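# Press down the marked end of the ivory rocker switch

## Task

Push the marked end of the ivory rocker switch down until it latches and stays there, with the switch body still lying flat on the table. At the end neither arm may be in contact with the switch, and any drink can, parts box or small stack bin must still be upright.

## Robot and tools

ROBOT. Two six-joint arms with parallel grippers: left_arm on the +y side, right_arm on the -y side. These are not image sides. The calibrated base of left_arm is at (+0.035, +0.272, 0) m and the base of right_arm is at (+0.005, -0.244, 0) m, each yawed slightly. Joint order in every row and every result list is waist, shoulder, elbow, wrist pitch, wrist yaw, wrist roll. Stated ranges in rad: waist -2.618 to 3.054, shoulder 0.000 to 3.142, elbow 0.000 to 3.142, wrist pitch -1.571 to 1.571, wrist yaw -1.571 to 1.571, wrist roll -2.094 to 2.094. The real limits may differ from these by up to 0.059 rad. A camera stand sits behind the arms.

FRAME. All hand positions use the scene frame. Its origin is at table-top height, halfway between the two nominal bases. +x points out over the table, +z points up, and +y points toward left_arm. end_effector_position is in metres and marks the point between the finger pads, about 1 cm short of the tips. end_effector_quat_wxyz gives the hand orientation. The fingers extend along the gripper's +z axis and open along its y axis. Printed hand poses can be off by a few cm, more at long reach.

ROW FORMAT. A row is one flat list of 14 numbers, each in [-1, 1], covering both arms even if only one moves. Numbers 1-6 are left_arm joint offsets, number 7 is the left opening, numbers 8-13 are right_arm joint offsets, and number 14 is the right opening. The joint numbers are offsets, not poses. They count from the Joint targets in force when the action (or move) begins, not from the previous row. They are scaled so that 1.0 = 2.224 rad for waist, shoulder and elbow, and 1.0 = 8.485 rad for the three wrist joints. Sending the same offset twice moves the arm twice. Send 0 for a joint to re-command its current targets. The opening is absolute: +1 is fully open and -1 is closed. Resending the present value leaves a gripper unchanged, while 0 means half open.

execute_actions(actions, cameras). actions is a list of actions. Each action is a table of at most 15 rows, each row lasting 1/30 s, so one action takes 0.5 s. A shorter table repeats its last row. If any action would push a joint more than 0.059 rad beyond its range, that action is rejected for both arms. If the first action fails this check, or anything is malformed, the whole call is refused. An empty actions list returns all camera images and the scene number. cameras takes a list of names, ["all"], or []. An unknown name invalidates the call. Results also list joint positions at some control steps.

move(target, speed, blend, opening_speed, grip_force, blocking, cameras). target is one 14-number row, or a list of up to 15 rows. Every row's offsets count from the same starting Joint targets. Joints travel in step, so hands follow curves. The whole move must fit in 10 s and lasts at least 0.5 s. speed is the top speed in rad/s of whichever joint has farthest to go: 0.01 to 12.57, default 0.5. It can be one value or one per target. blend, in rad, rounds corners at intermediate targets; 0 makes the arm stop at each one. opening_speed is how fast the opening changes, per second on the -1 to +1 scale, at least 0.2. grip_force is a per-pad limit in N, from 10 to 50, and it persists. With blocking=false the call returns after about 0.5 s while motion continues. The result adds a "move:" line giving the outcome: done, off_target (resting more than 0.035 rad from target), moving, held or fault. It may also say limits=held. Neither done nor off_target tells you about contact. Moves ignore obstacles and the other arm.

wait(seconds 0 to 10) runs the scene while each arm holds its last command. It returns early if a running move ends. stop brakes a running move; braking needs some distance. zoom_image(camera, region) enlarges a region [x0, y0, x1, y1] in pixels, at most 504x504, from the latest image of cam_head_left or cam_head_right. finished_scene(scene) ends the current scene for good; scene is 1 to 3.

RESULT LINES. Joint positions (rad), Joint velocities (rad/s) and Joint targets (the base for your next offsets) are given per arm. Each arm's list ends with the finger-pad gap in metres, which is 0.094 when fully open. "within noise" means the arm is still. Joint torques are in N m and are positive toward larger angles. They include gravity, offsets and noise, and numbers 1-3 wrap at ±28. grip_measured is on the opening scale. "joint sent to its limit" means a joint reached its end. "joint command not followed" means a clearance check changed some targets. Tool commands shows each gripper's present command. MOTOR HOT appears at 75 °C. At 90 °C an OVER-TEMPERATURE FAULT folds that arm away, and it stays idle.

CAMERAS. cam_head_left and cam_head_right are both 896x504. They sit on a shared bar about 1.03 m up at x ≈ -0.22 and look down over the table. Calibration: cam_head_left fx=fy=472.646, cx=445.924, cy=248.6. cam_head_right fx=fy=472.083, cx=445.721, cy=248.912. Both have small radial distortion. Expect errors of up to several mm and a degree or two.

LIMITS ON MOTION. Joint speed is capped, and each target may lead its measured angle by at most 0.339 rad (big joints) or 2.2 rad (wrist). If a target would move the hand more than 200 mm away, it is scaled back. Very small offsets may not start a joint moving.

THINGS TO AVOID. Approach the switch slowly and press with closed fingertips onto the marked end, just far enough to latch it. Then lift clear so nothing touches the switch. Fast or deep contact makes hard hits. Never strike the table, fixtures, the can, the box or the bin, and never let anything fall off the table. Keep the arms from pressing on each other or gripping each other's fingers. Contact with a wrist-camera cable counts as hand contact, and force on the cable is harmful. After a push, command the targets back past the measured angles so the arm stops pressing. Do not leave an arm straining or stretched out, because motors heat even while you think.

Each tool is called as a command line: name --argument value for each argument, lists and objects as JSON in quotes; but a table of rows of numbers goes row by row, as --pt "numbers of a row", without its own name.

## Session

execute_actions --actions '[]'

Scene clock: 0.00 s.
left_arm: end_effector_position=(+0.4384, +0.2535, +0.1110) grip_measured=+1.000 end_effector_quat_wxyz=(+0.579, +0.028, +0.810, -0.084) | right_arm: end_effector_position=(+0.3956, -0.2768, +0.0802) grip_measured=+1.000 end_effector_quat_wxyz=(+0.559, +0.035, +0.828, +0.021)
Joint positions: left_arm=[0.065 1.514 0.411 0.774 0.215 -0.036 0.094] | right_arm=[-0.117 1.567 0.353 0.827 -0.132 0.026 0.094]
Joint velocities: within noise
Joint torques (N m): no reading
Heat: left arm: 25 °C; right arm: 29 °C.
Joint targets: left_arm=[0.065 1.504 0.421 0.784 0.216 -0.036] | right_arm=[-0.117 1.560 0.360 0.835 -0.133 0.026]
Tool commands: left_gripper/opening=+1.0 right_gripper/opening=+1.0

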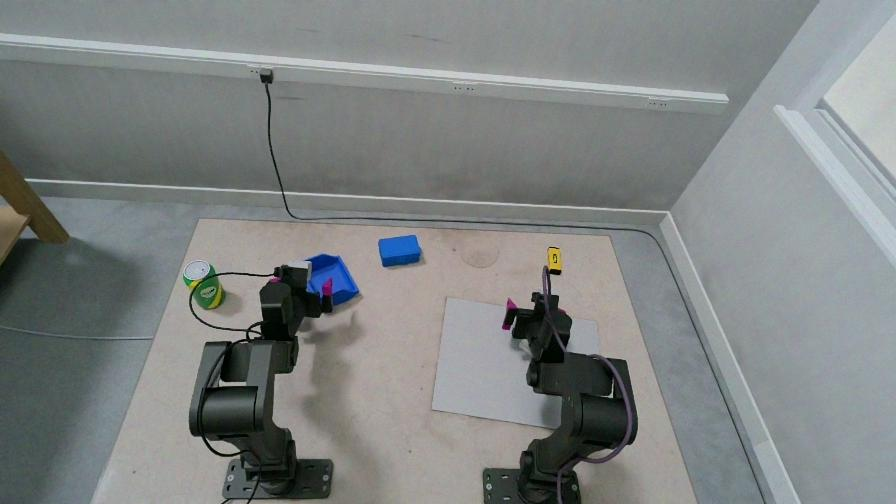

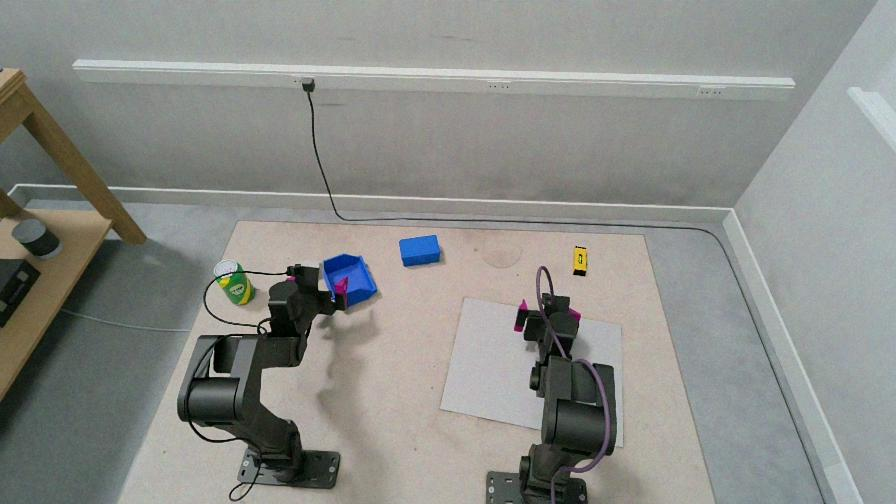

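move --pt "0 0 0 0 0 0 1.0 -0.09 -0.13 0 0 0 0 -1.0" --pt "0 0 0 0 0 0 1.0 -0.4047 0.1259 0.4721 -0.2666 0.0157 -0.0031 -1.0" --speed 1.2 --blend '[0.15, 0]' --cameras '["all"]'

zoom_image --camera "cam_head_left" --region '[490, 310, 570, 390]'

zoom_image --camera "cam_head_right" --region '[490, 310, 570, 390]'

Scene clock: 6.00 s.
left_arm: end_effector_position=(+0.4384, +0.2535, +0.1110) grip_measured=+1.000 end_effector_quat_wxyz=(+0.579, +0.028, +0.810, -0.084) | right_arm: end_effector_position=(+0.1376, -0.4679, +0.0829) grip_measured=-0.997 end_effector_quat_wxyz=(-0.122, +0.497, +0.856, +0.076)
Joint positions: left_arm=[0.065 1.514 0.411 0.774 0.215 -0.036 0.094] | right_arm=[-1.016 1.82 1.374 -1.414 -0.011 0.004 0]
Joint torques (N m): left_arm=[-0.1 -5.38 7.34 2.22 0.07 -0.02] | right_arm=[-0.1 -5.33 8.91 -0.37 0.12 -0.06]
Heat: left arm: 26 °C; right arm: 30 °C.
Joint targets: left_arm=[0.065 1.504 0.421 0.784 0.216 -0.036] | right_arm=[-1.017 1.840 1.410 -1.427 0.000 0.000]
move: off_target (right_arm); blend cut to 0.1446 rad at target 1; right_arm: the elbow is farthest, 0.036 rad from its target

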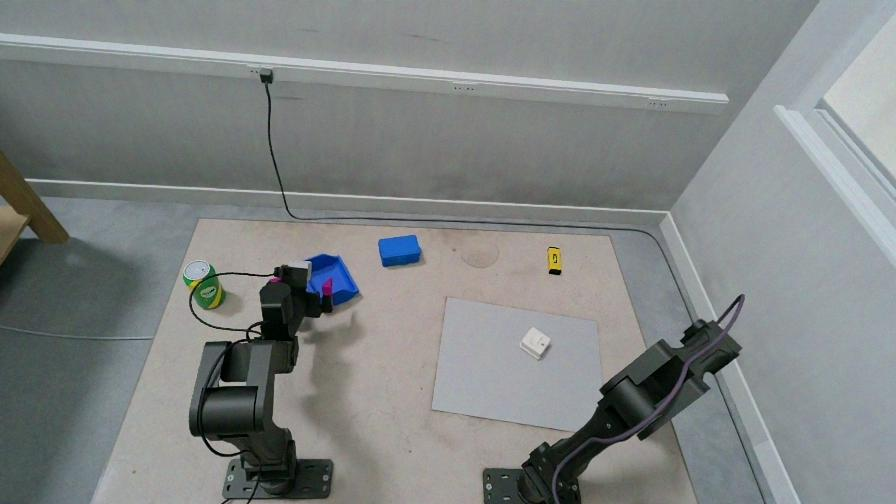

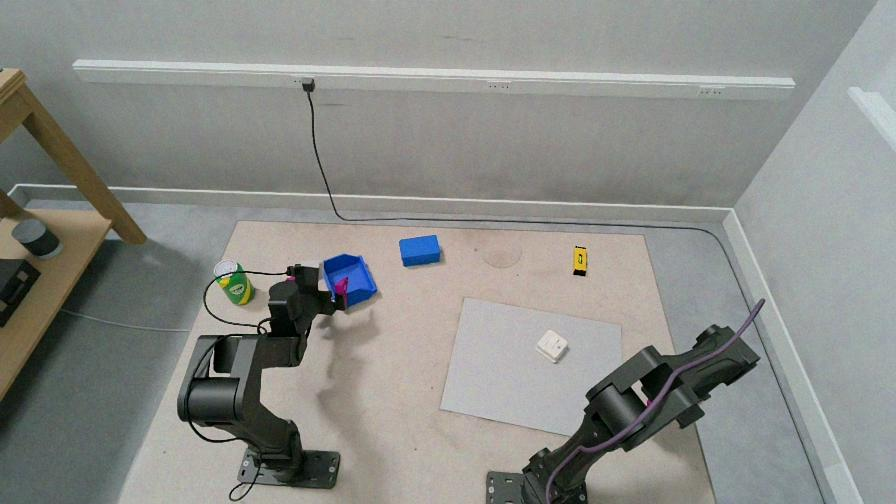

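Scaled by 6.300 from the camera's 896x504 image, which has a finer 1280x720 frame.

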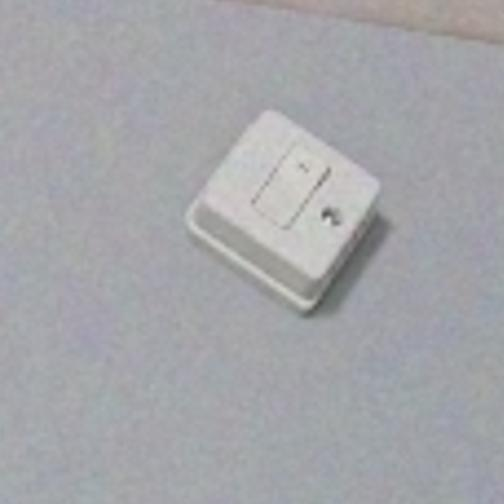

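Scaled by 6.300 from the camera's 896x504 image, which has a finer 1280x720 frame.

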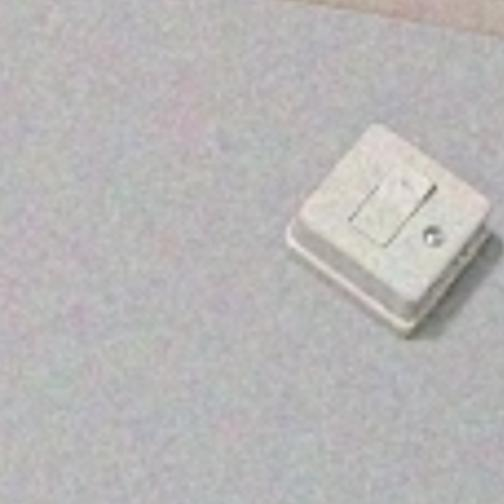

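move --target '[0, 0, 0, 0, 0, 0, 1.0, 0.3871, 0.1090, 0.1338, 0.0028, 0, 0, -1.0]' --speed 1.0 --cameras '["all"]'

zoom_image --camera "cam_head_left" --region '[510, 305, 570, 365]'

zoom_image --camera "cam_head_right" --region '[520, 305, 580, 365]'

Scene clock: 15.07 s.
left_arm: end_effector_position=(+0.4384, +0.2535, +0.1110) grip_measured=+1.000 end_effector_quat_wxyz=(+0.579, +0.028, +0.810, -0.084) | right_arm: end_effector_position=(+0.3368, -0.3040, +0.0700) grip_measured=-0.997 end_effector_quat_wxyz=(-0.111, +0.092, +0.989, +0.011)
Joint positions: left_arm=[0.065 1.514 0.411 0.774 0.215 -0.036 0.094] | right_arm=[-0.153 2.06 1.671 -1.406 -0.003 0.002 0]
Joint torques (N m): left_arm=[-0.09 -5.16 7.31 2.23 0.08 -0.03] | right_arm=[-0.46 -7.28 9.18 -0.11 0.01 -0.04]
Heat: left arm: 28 °C; right arm: 31 °C.
Joint targets: left_arm=[0.065 1.504 0.421 0.784 0.216 -0.036] | right_arm=[-0.156 2.083 1.708 -1.403 0.000 0.000]
move: off_target (right_arm); right_arm: the elbow is farthest, 0.037 rad from its target

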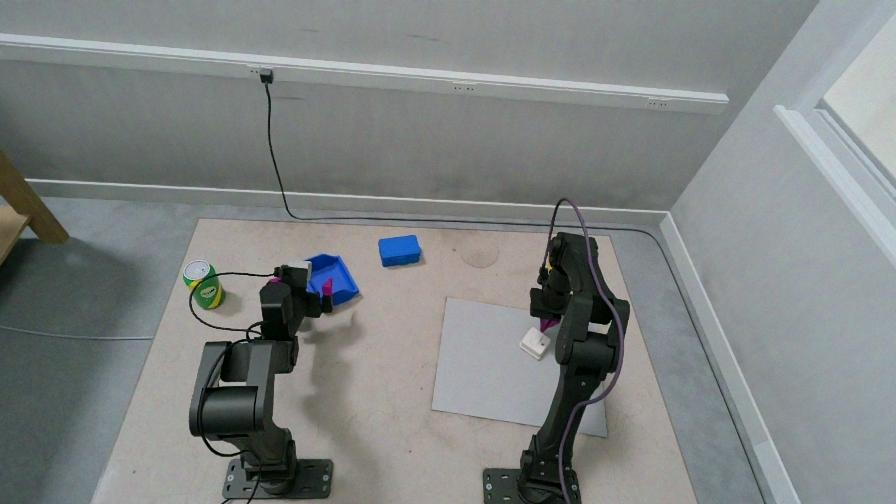

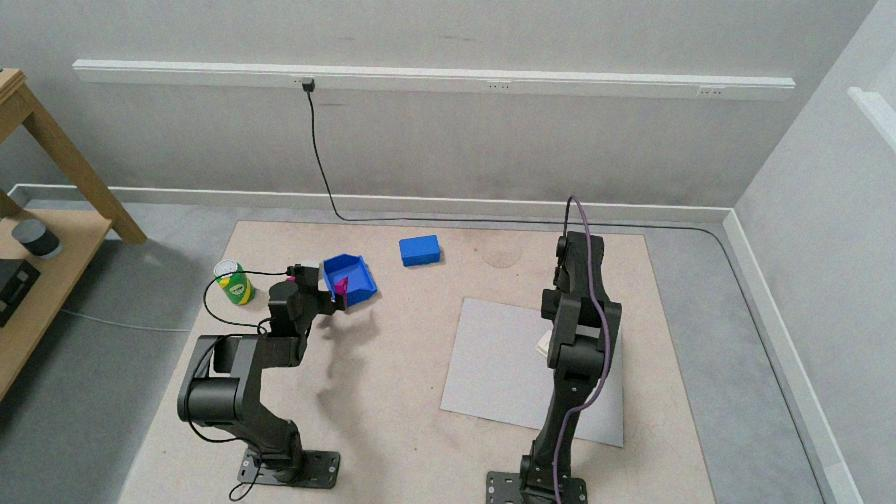

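Scaled by 8.400 from the camera's 896x504 image, which has a finer 1280x720 frame.

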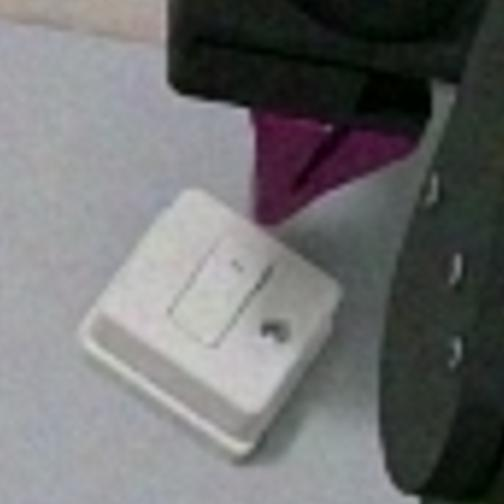

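Scaled by 8.400 from the camera's 896x504 image, which has a finer 1280x720 frame.

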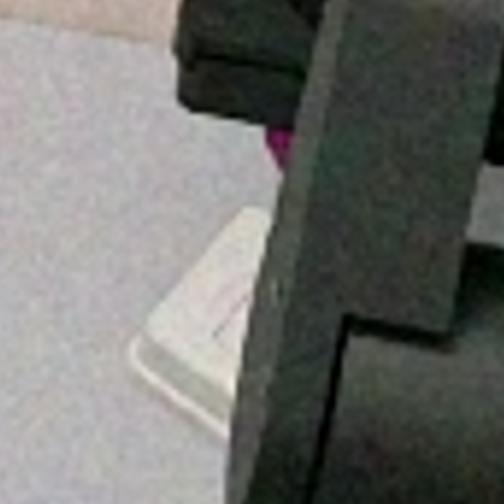

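move --target '[0, 0, 0, 0, 0, 0, 1.0, 0.0052, 0.0126, -0.0265, 0.00613, 0, 0, -1.0]' --speed 0.12 --cameras '["cam_head_left"]'

zoom_image --camera "cam_head_left" --region '[510, 305, 570, 365]'

Scene clock: 22.30 s.
left_arm: end_effector_position=(+0.4384, +0.2535, +0.1110) grip_measured=+1.000 end_effector_quat_wxyz=(+0.579, +0.028, +0.810, -0.084) | right_arm: end_effector_position=(+0.3456, -0.3044, +0.0591) grip_measured=-0.997 end_effector_quat_wxyz=(-0.104, +0.090, +0.990, +0.011)
Joint positions: left_arm=[0.065 1.514 0.411 0.774 0.215 -0.036 0.094] | right_arm=[-0.15 2.087 1.671 -1.364 -0.003 0.002 0]
Joint torques (N m): left_arm=[-0.09 -5.24 7.36 2.22 0.07 -0.02] | right_arm=[0.46 -7.38 4.23 0.04 0.03 -0.04]
Heat: left arm: 29 °C; right arm: 31 °C.
Joint targets: left_arm=[0.065 1.504 0.421 0.784 0.216 -0.036] | right_arm=[-0.145 2.111 1.649 -1.351 0.000 0.000]
move: done
Images, in order (width x height): cam_head_left 896x504.

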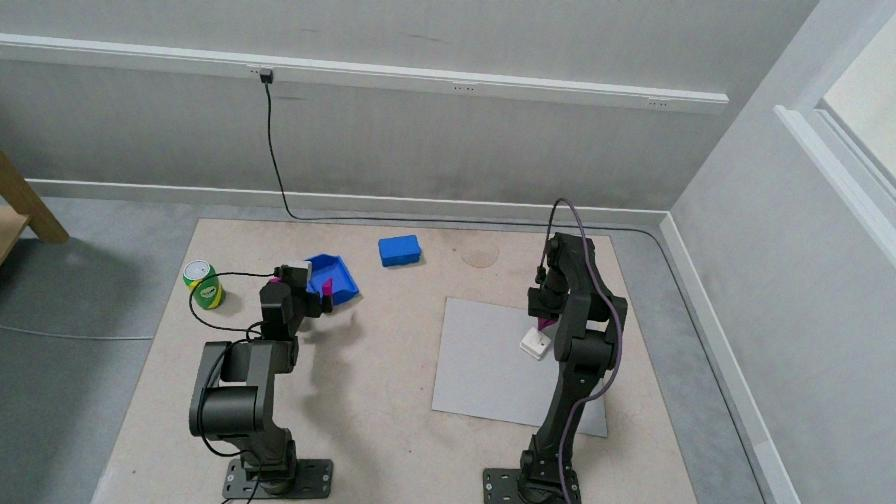

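Scaled by 8.400 from the camera's 896x504 image, which has a finer 1280x720 frame.

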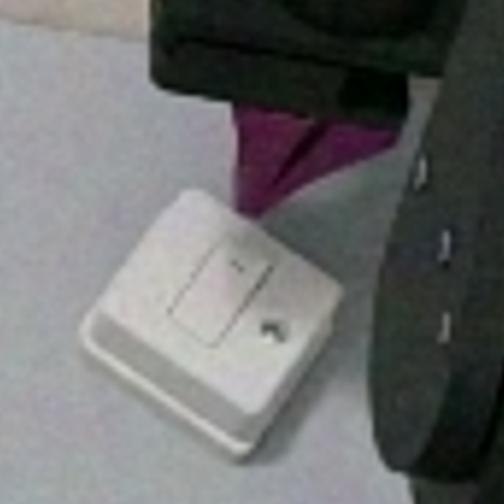

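move --target '[0, 0, 0, 0, 0, 0, 1.0, 0, 0.0031, -0.0182, 0.00295, 0, 0, -1.0]' --speed 0.08 --cameras '["cam_head_left"]'

zoom_image --camera "cam_head_left" --region '[510, 305, 570, 365]'

Scene clock: 26.03 s.
left_arm: end_effector_position=(+0.4384, +0.2535, +0.1110) grip_measured=+1.000 end_effector_quat_wxyz=(+0.579, +0.028, +0.810, -0.084) | right_arm: end_effector_position=(+0.3383, -0.3031, +0.0470) grip_measured=-0.997 end_effector_quat_wxyz=(-0.117, +0.090, +0.989, +0.012)
Joint positions: left_arm=[0.065 1.514 0.411 0.774 0.215 -0.036 0.094] | right_arm=[-0.15 2.094 1.627 -1.339 -0.003 0.002 0]
Joint torques (N m): left_arm=[-0.05 -5.29 7.34 2.22 0.08 -0.05] | right_arm=[0.46 -7.39 4.38 -0.04 0.03 -0.04]
Heat: left arm: 29 °C; right arm: 31 °C.
Joint targets: left_arm=[0.065 1.504 0.421 0.784 0.216 -0.036] | right_arm=[-0.145 2.117 1.608 -1.326 0.000 0.000]
move: done
Images, in order (width x height): cam_head_left 896x504.

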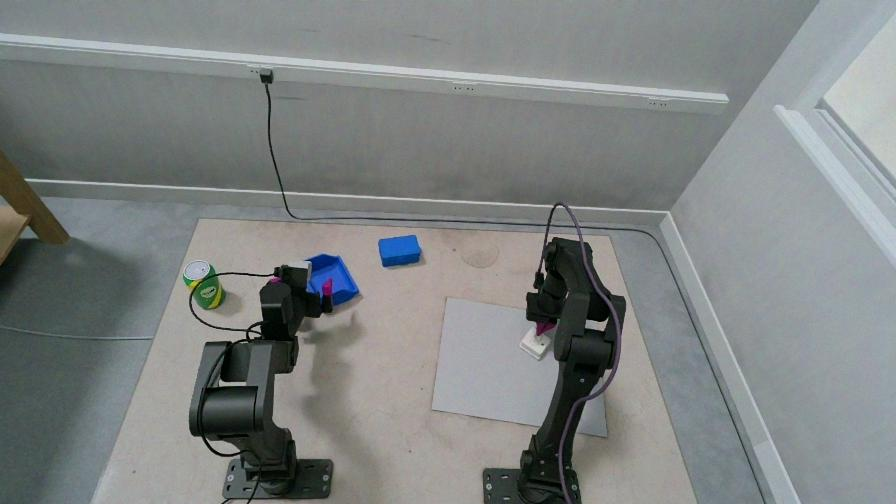

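Scaled by 8.400 from the camera's 896x504 image, which has a finer 1280x720 frame.

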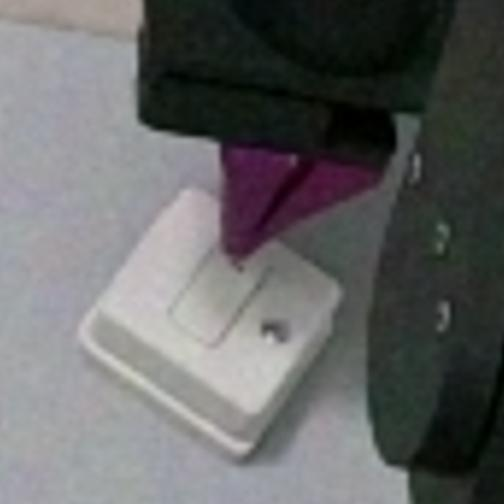

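move --pt "0 0 0 0 0 0 1.0 0 0 0 0.00141 0 0 -1.0" --pt "0 0 0 0 0 0 1.0 0 0.0051 -0.0149 0.00666 0 0 -1.0" --speed 0.05 --blend '[0.008, 0]' --cameras '["cam_head_left"]'

zoom_image --camera "cam_head_left" --region '[510, 305, 570, 365]'

Scene clock: 32.13 s.
left_arm: end_effector_position=(+0.4384, +0.2535, +0.1110) grip_measured=+1.000 end_effector_quat_wxyz=(+0.579, +0.028, +0.810, -0.084) | right_arm: end_effector_position=(+0.3423, -0.3039, +0.0375) grip_measured=-0.997 end_effector_quat_wxyz=(-0.107, +0.090, +0.990, +0.011)
Joint positions: left_arm=[0.065 1.514 0.411 0.774 0.215 -0.036 0.094] | right_arm=[-0.15 2.098 1.599 -1.287 -0.003 0.002 0]
Joint torques (N m): left_arm=[-0.17 -5.3 7.3 2.24 0.08 -0.01] | right_arm=[0.39 -6.91 3.95 0.08 -0.02 -0.05]
Heat: left arm: 30 °C; right arm: 31 °C.
Joint targets: left_arm=[0.065 1.504 0.421 0.784 0.216 -0.036] | right_arm=[-0.145 2.129 1.575 -1.270 0.000 0.000]
move: done; blend cut to 0.006 rad at target 1
Images, in order (width x height): cam_head_left 896x504.

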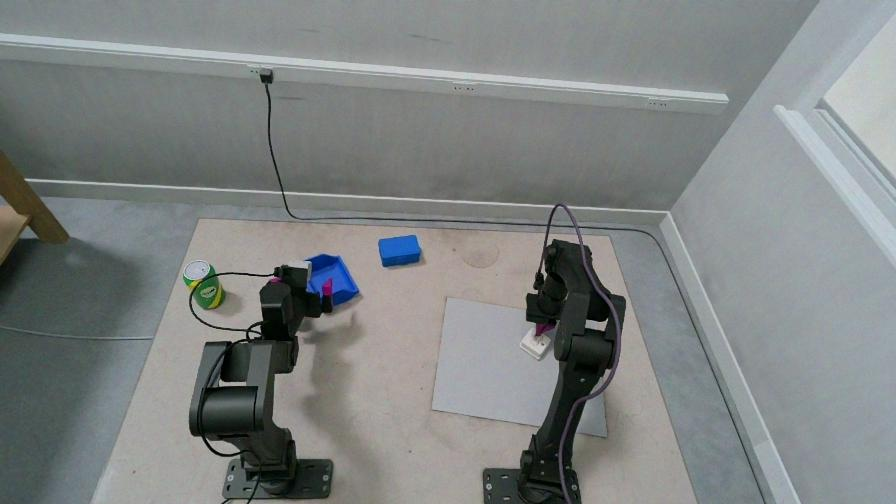

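Scaled by 8.400 from the camera's 896x504 image, which has a finer 1280x720 frame.

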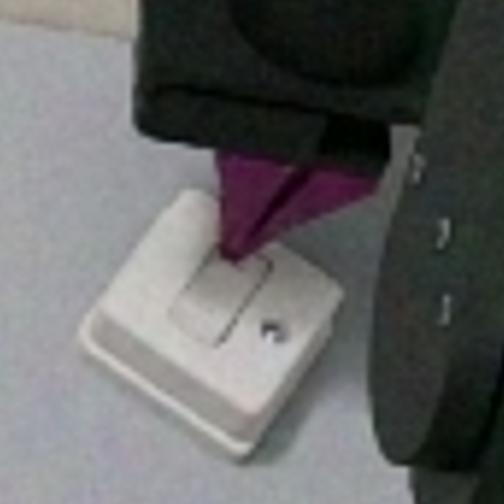

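move --pt "0 0 0 0 0 0 1.0 0 0.0016 -0.0047 0.00166 0 0 -1.0" --pt "0 0 0 0 0 0 1.0 0 -0.0207 0.0598 -0.01567 0 0 -1.0" --speed '[0.05, 0.3]' --cameras '["cam_head_left"]'

zoom_image --camera "cam_head_left" --region '[515, 315, 565, 365]'

Scene clock: 36.23 s.
left_arm: end_effector_position=(+0.4384, +0.2535, +0.1110) grip_measured=+1.000 end_effector_quat_wxyz=(+0.579, +0.028, +0.810, -0.084) | right_arm: end_effector_position=(+0.3406, -0.3035, +0.0581) grip_measured=-0.997 end_effector_quat_wxyz=(-0.119, +0.090, +0.989, +0.012)
Joint positions: left_arm=[0.065 1.514 0.411 0.774 0.215 -0.036 0.094] | right_arm=[-0.15 2.098 1.677 -1.39 -0.003 0.002 0]
Joint torques (N m): left_arm=[0.06 -5.29 7.27 2.22 0.07 -0.03] | right_arm=[0.46 -10.18 8.58 -0.25 0.02 -0.05]
Heat: left arm: 30 °C; right arm: 31 °C.
Joint targets: left_arm=[0.065 1.504 0.421 0.784 0.216 -0.036] | right_arm=[-0.145 2.083 1.708 -1.403 0.000 0.000]
move: done
Images, in order (width x height): cam_head_left 896x504.

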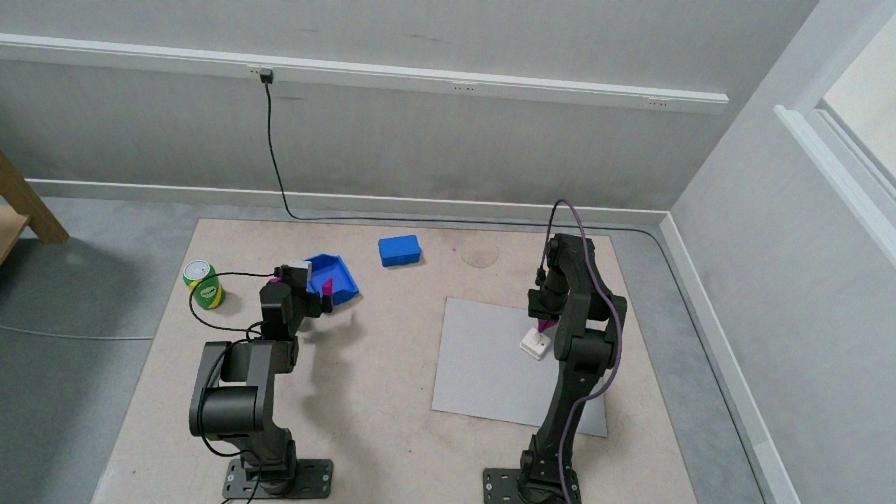

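Scaled by 10.080 from the camera's 896x504 image, which has a finer 1280x720 frame.

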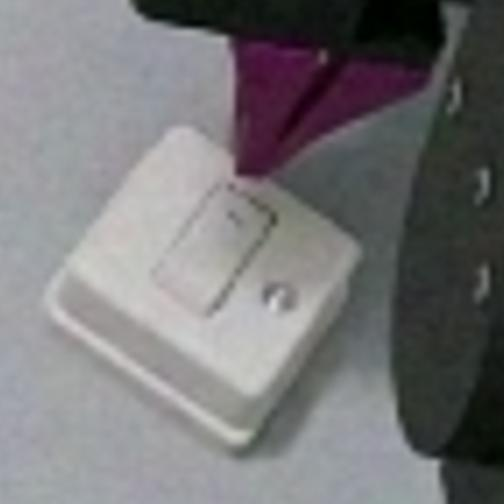

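zoom_image --camera "cam_head_left" --region '[522, 328, 550, 356]'

Scaled by 18.000 from the camera's 896x504 image, which has a finer 1280x720 frame.

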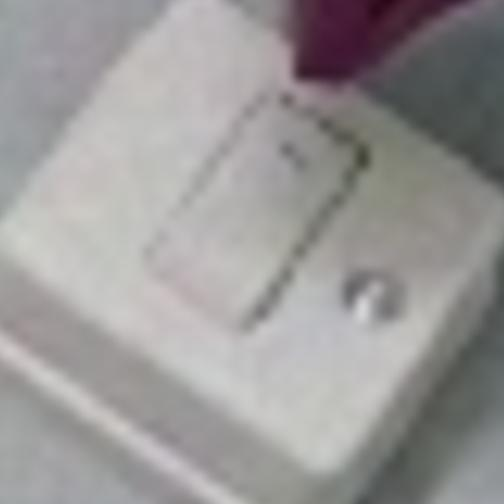

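finished_scene --scene 2

The scene is finished: the task was done.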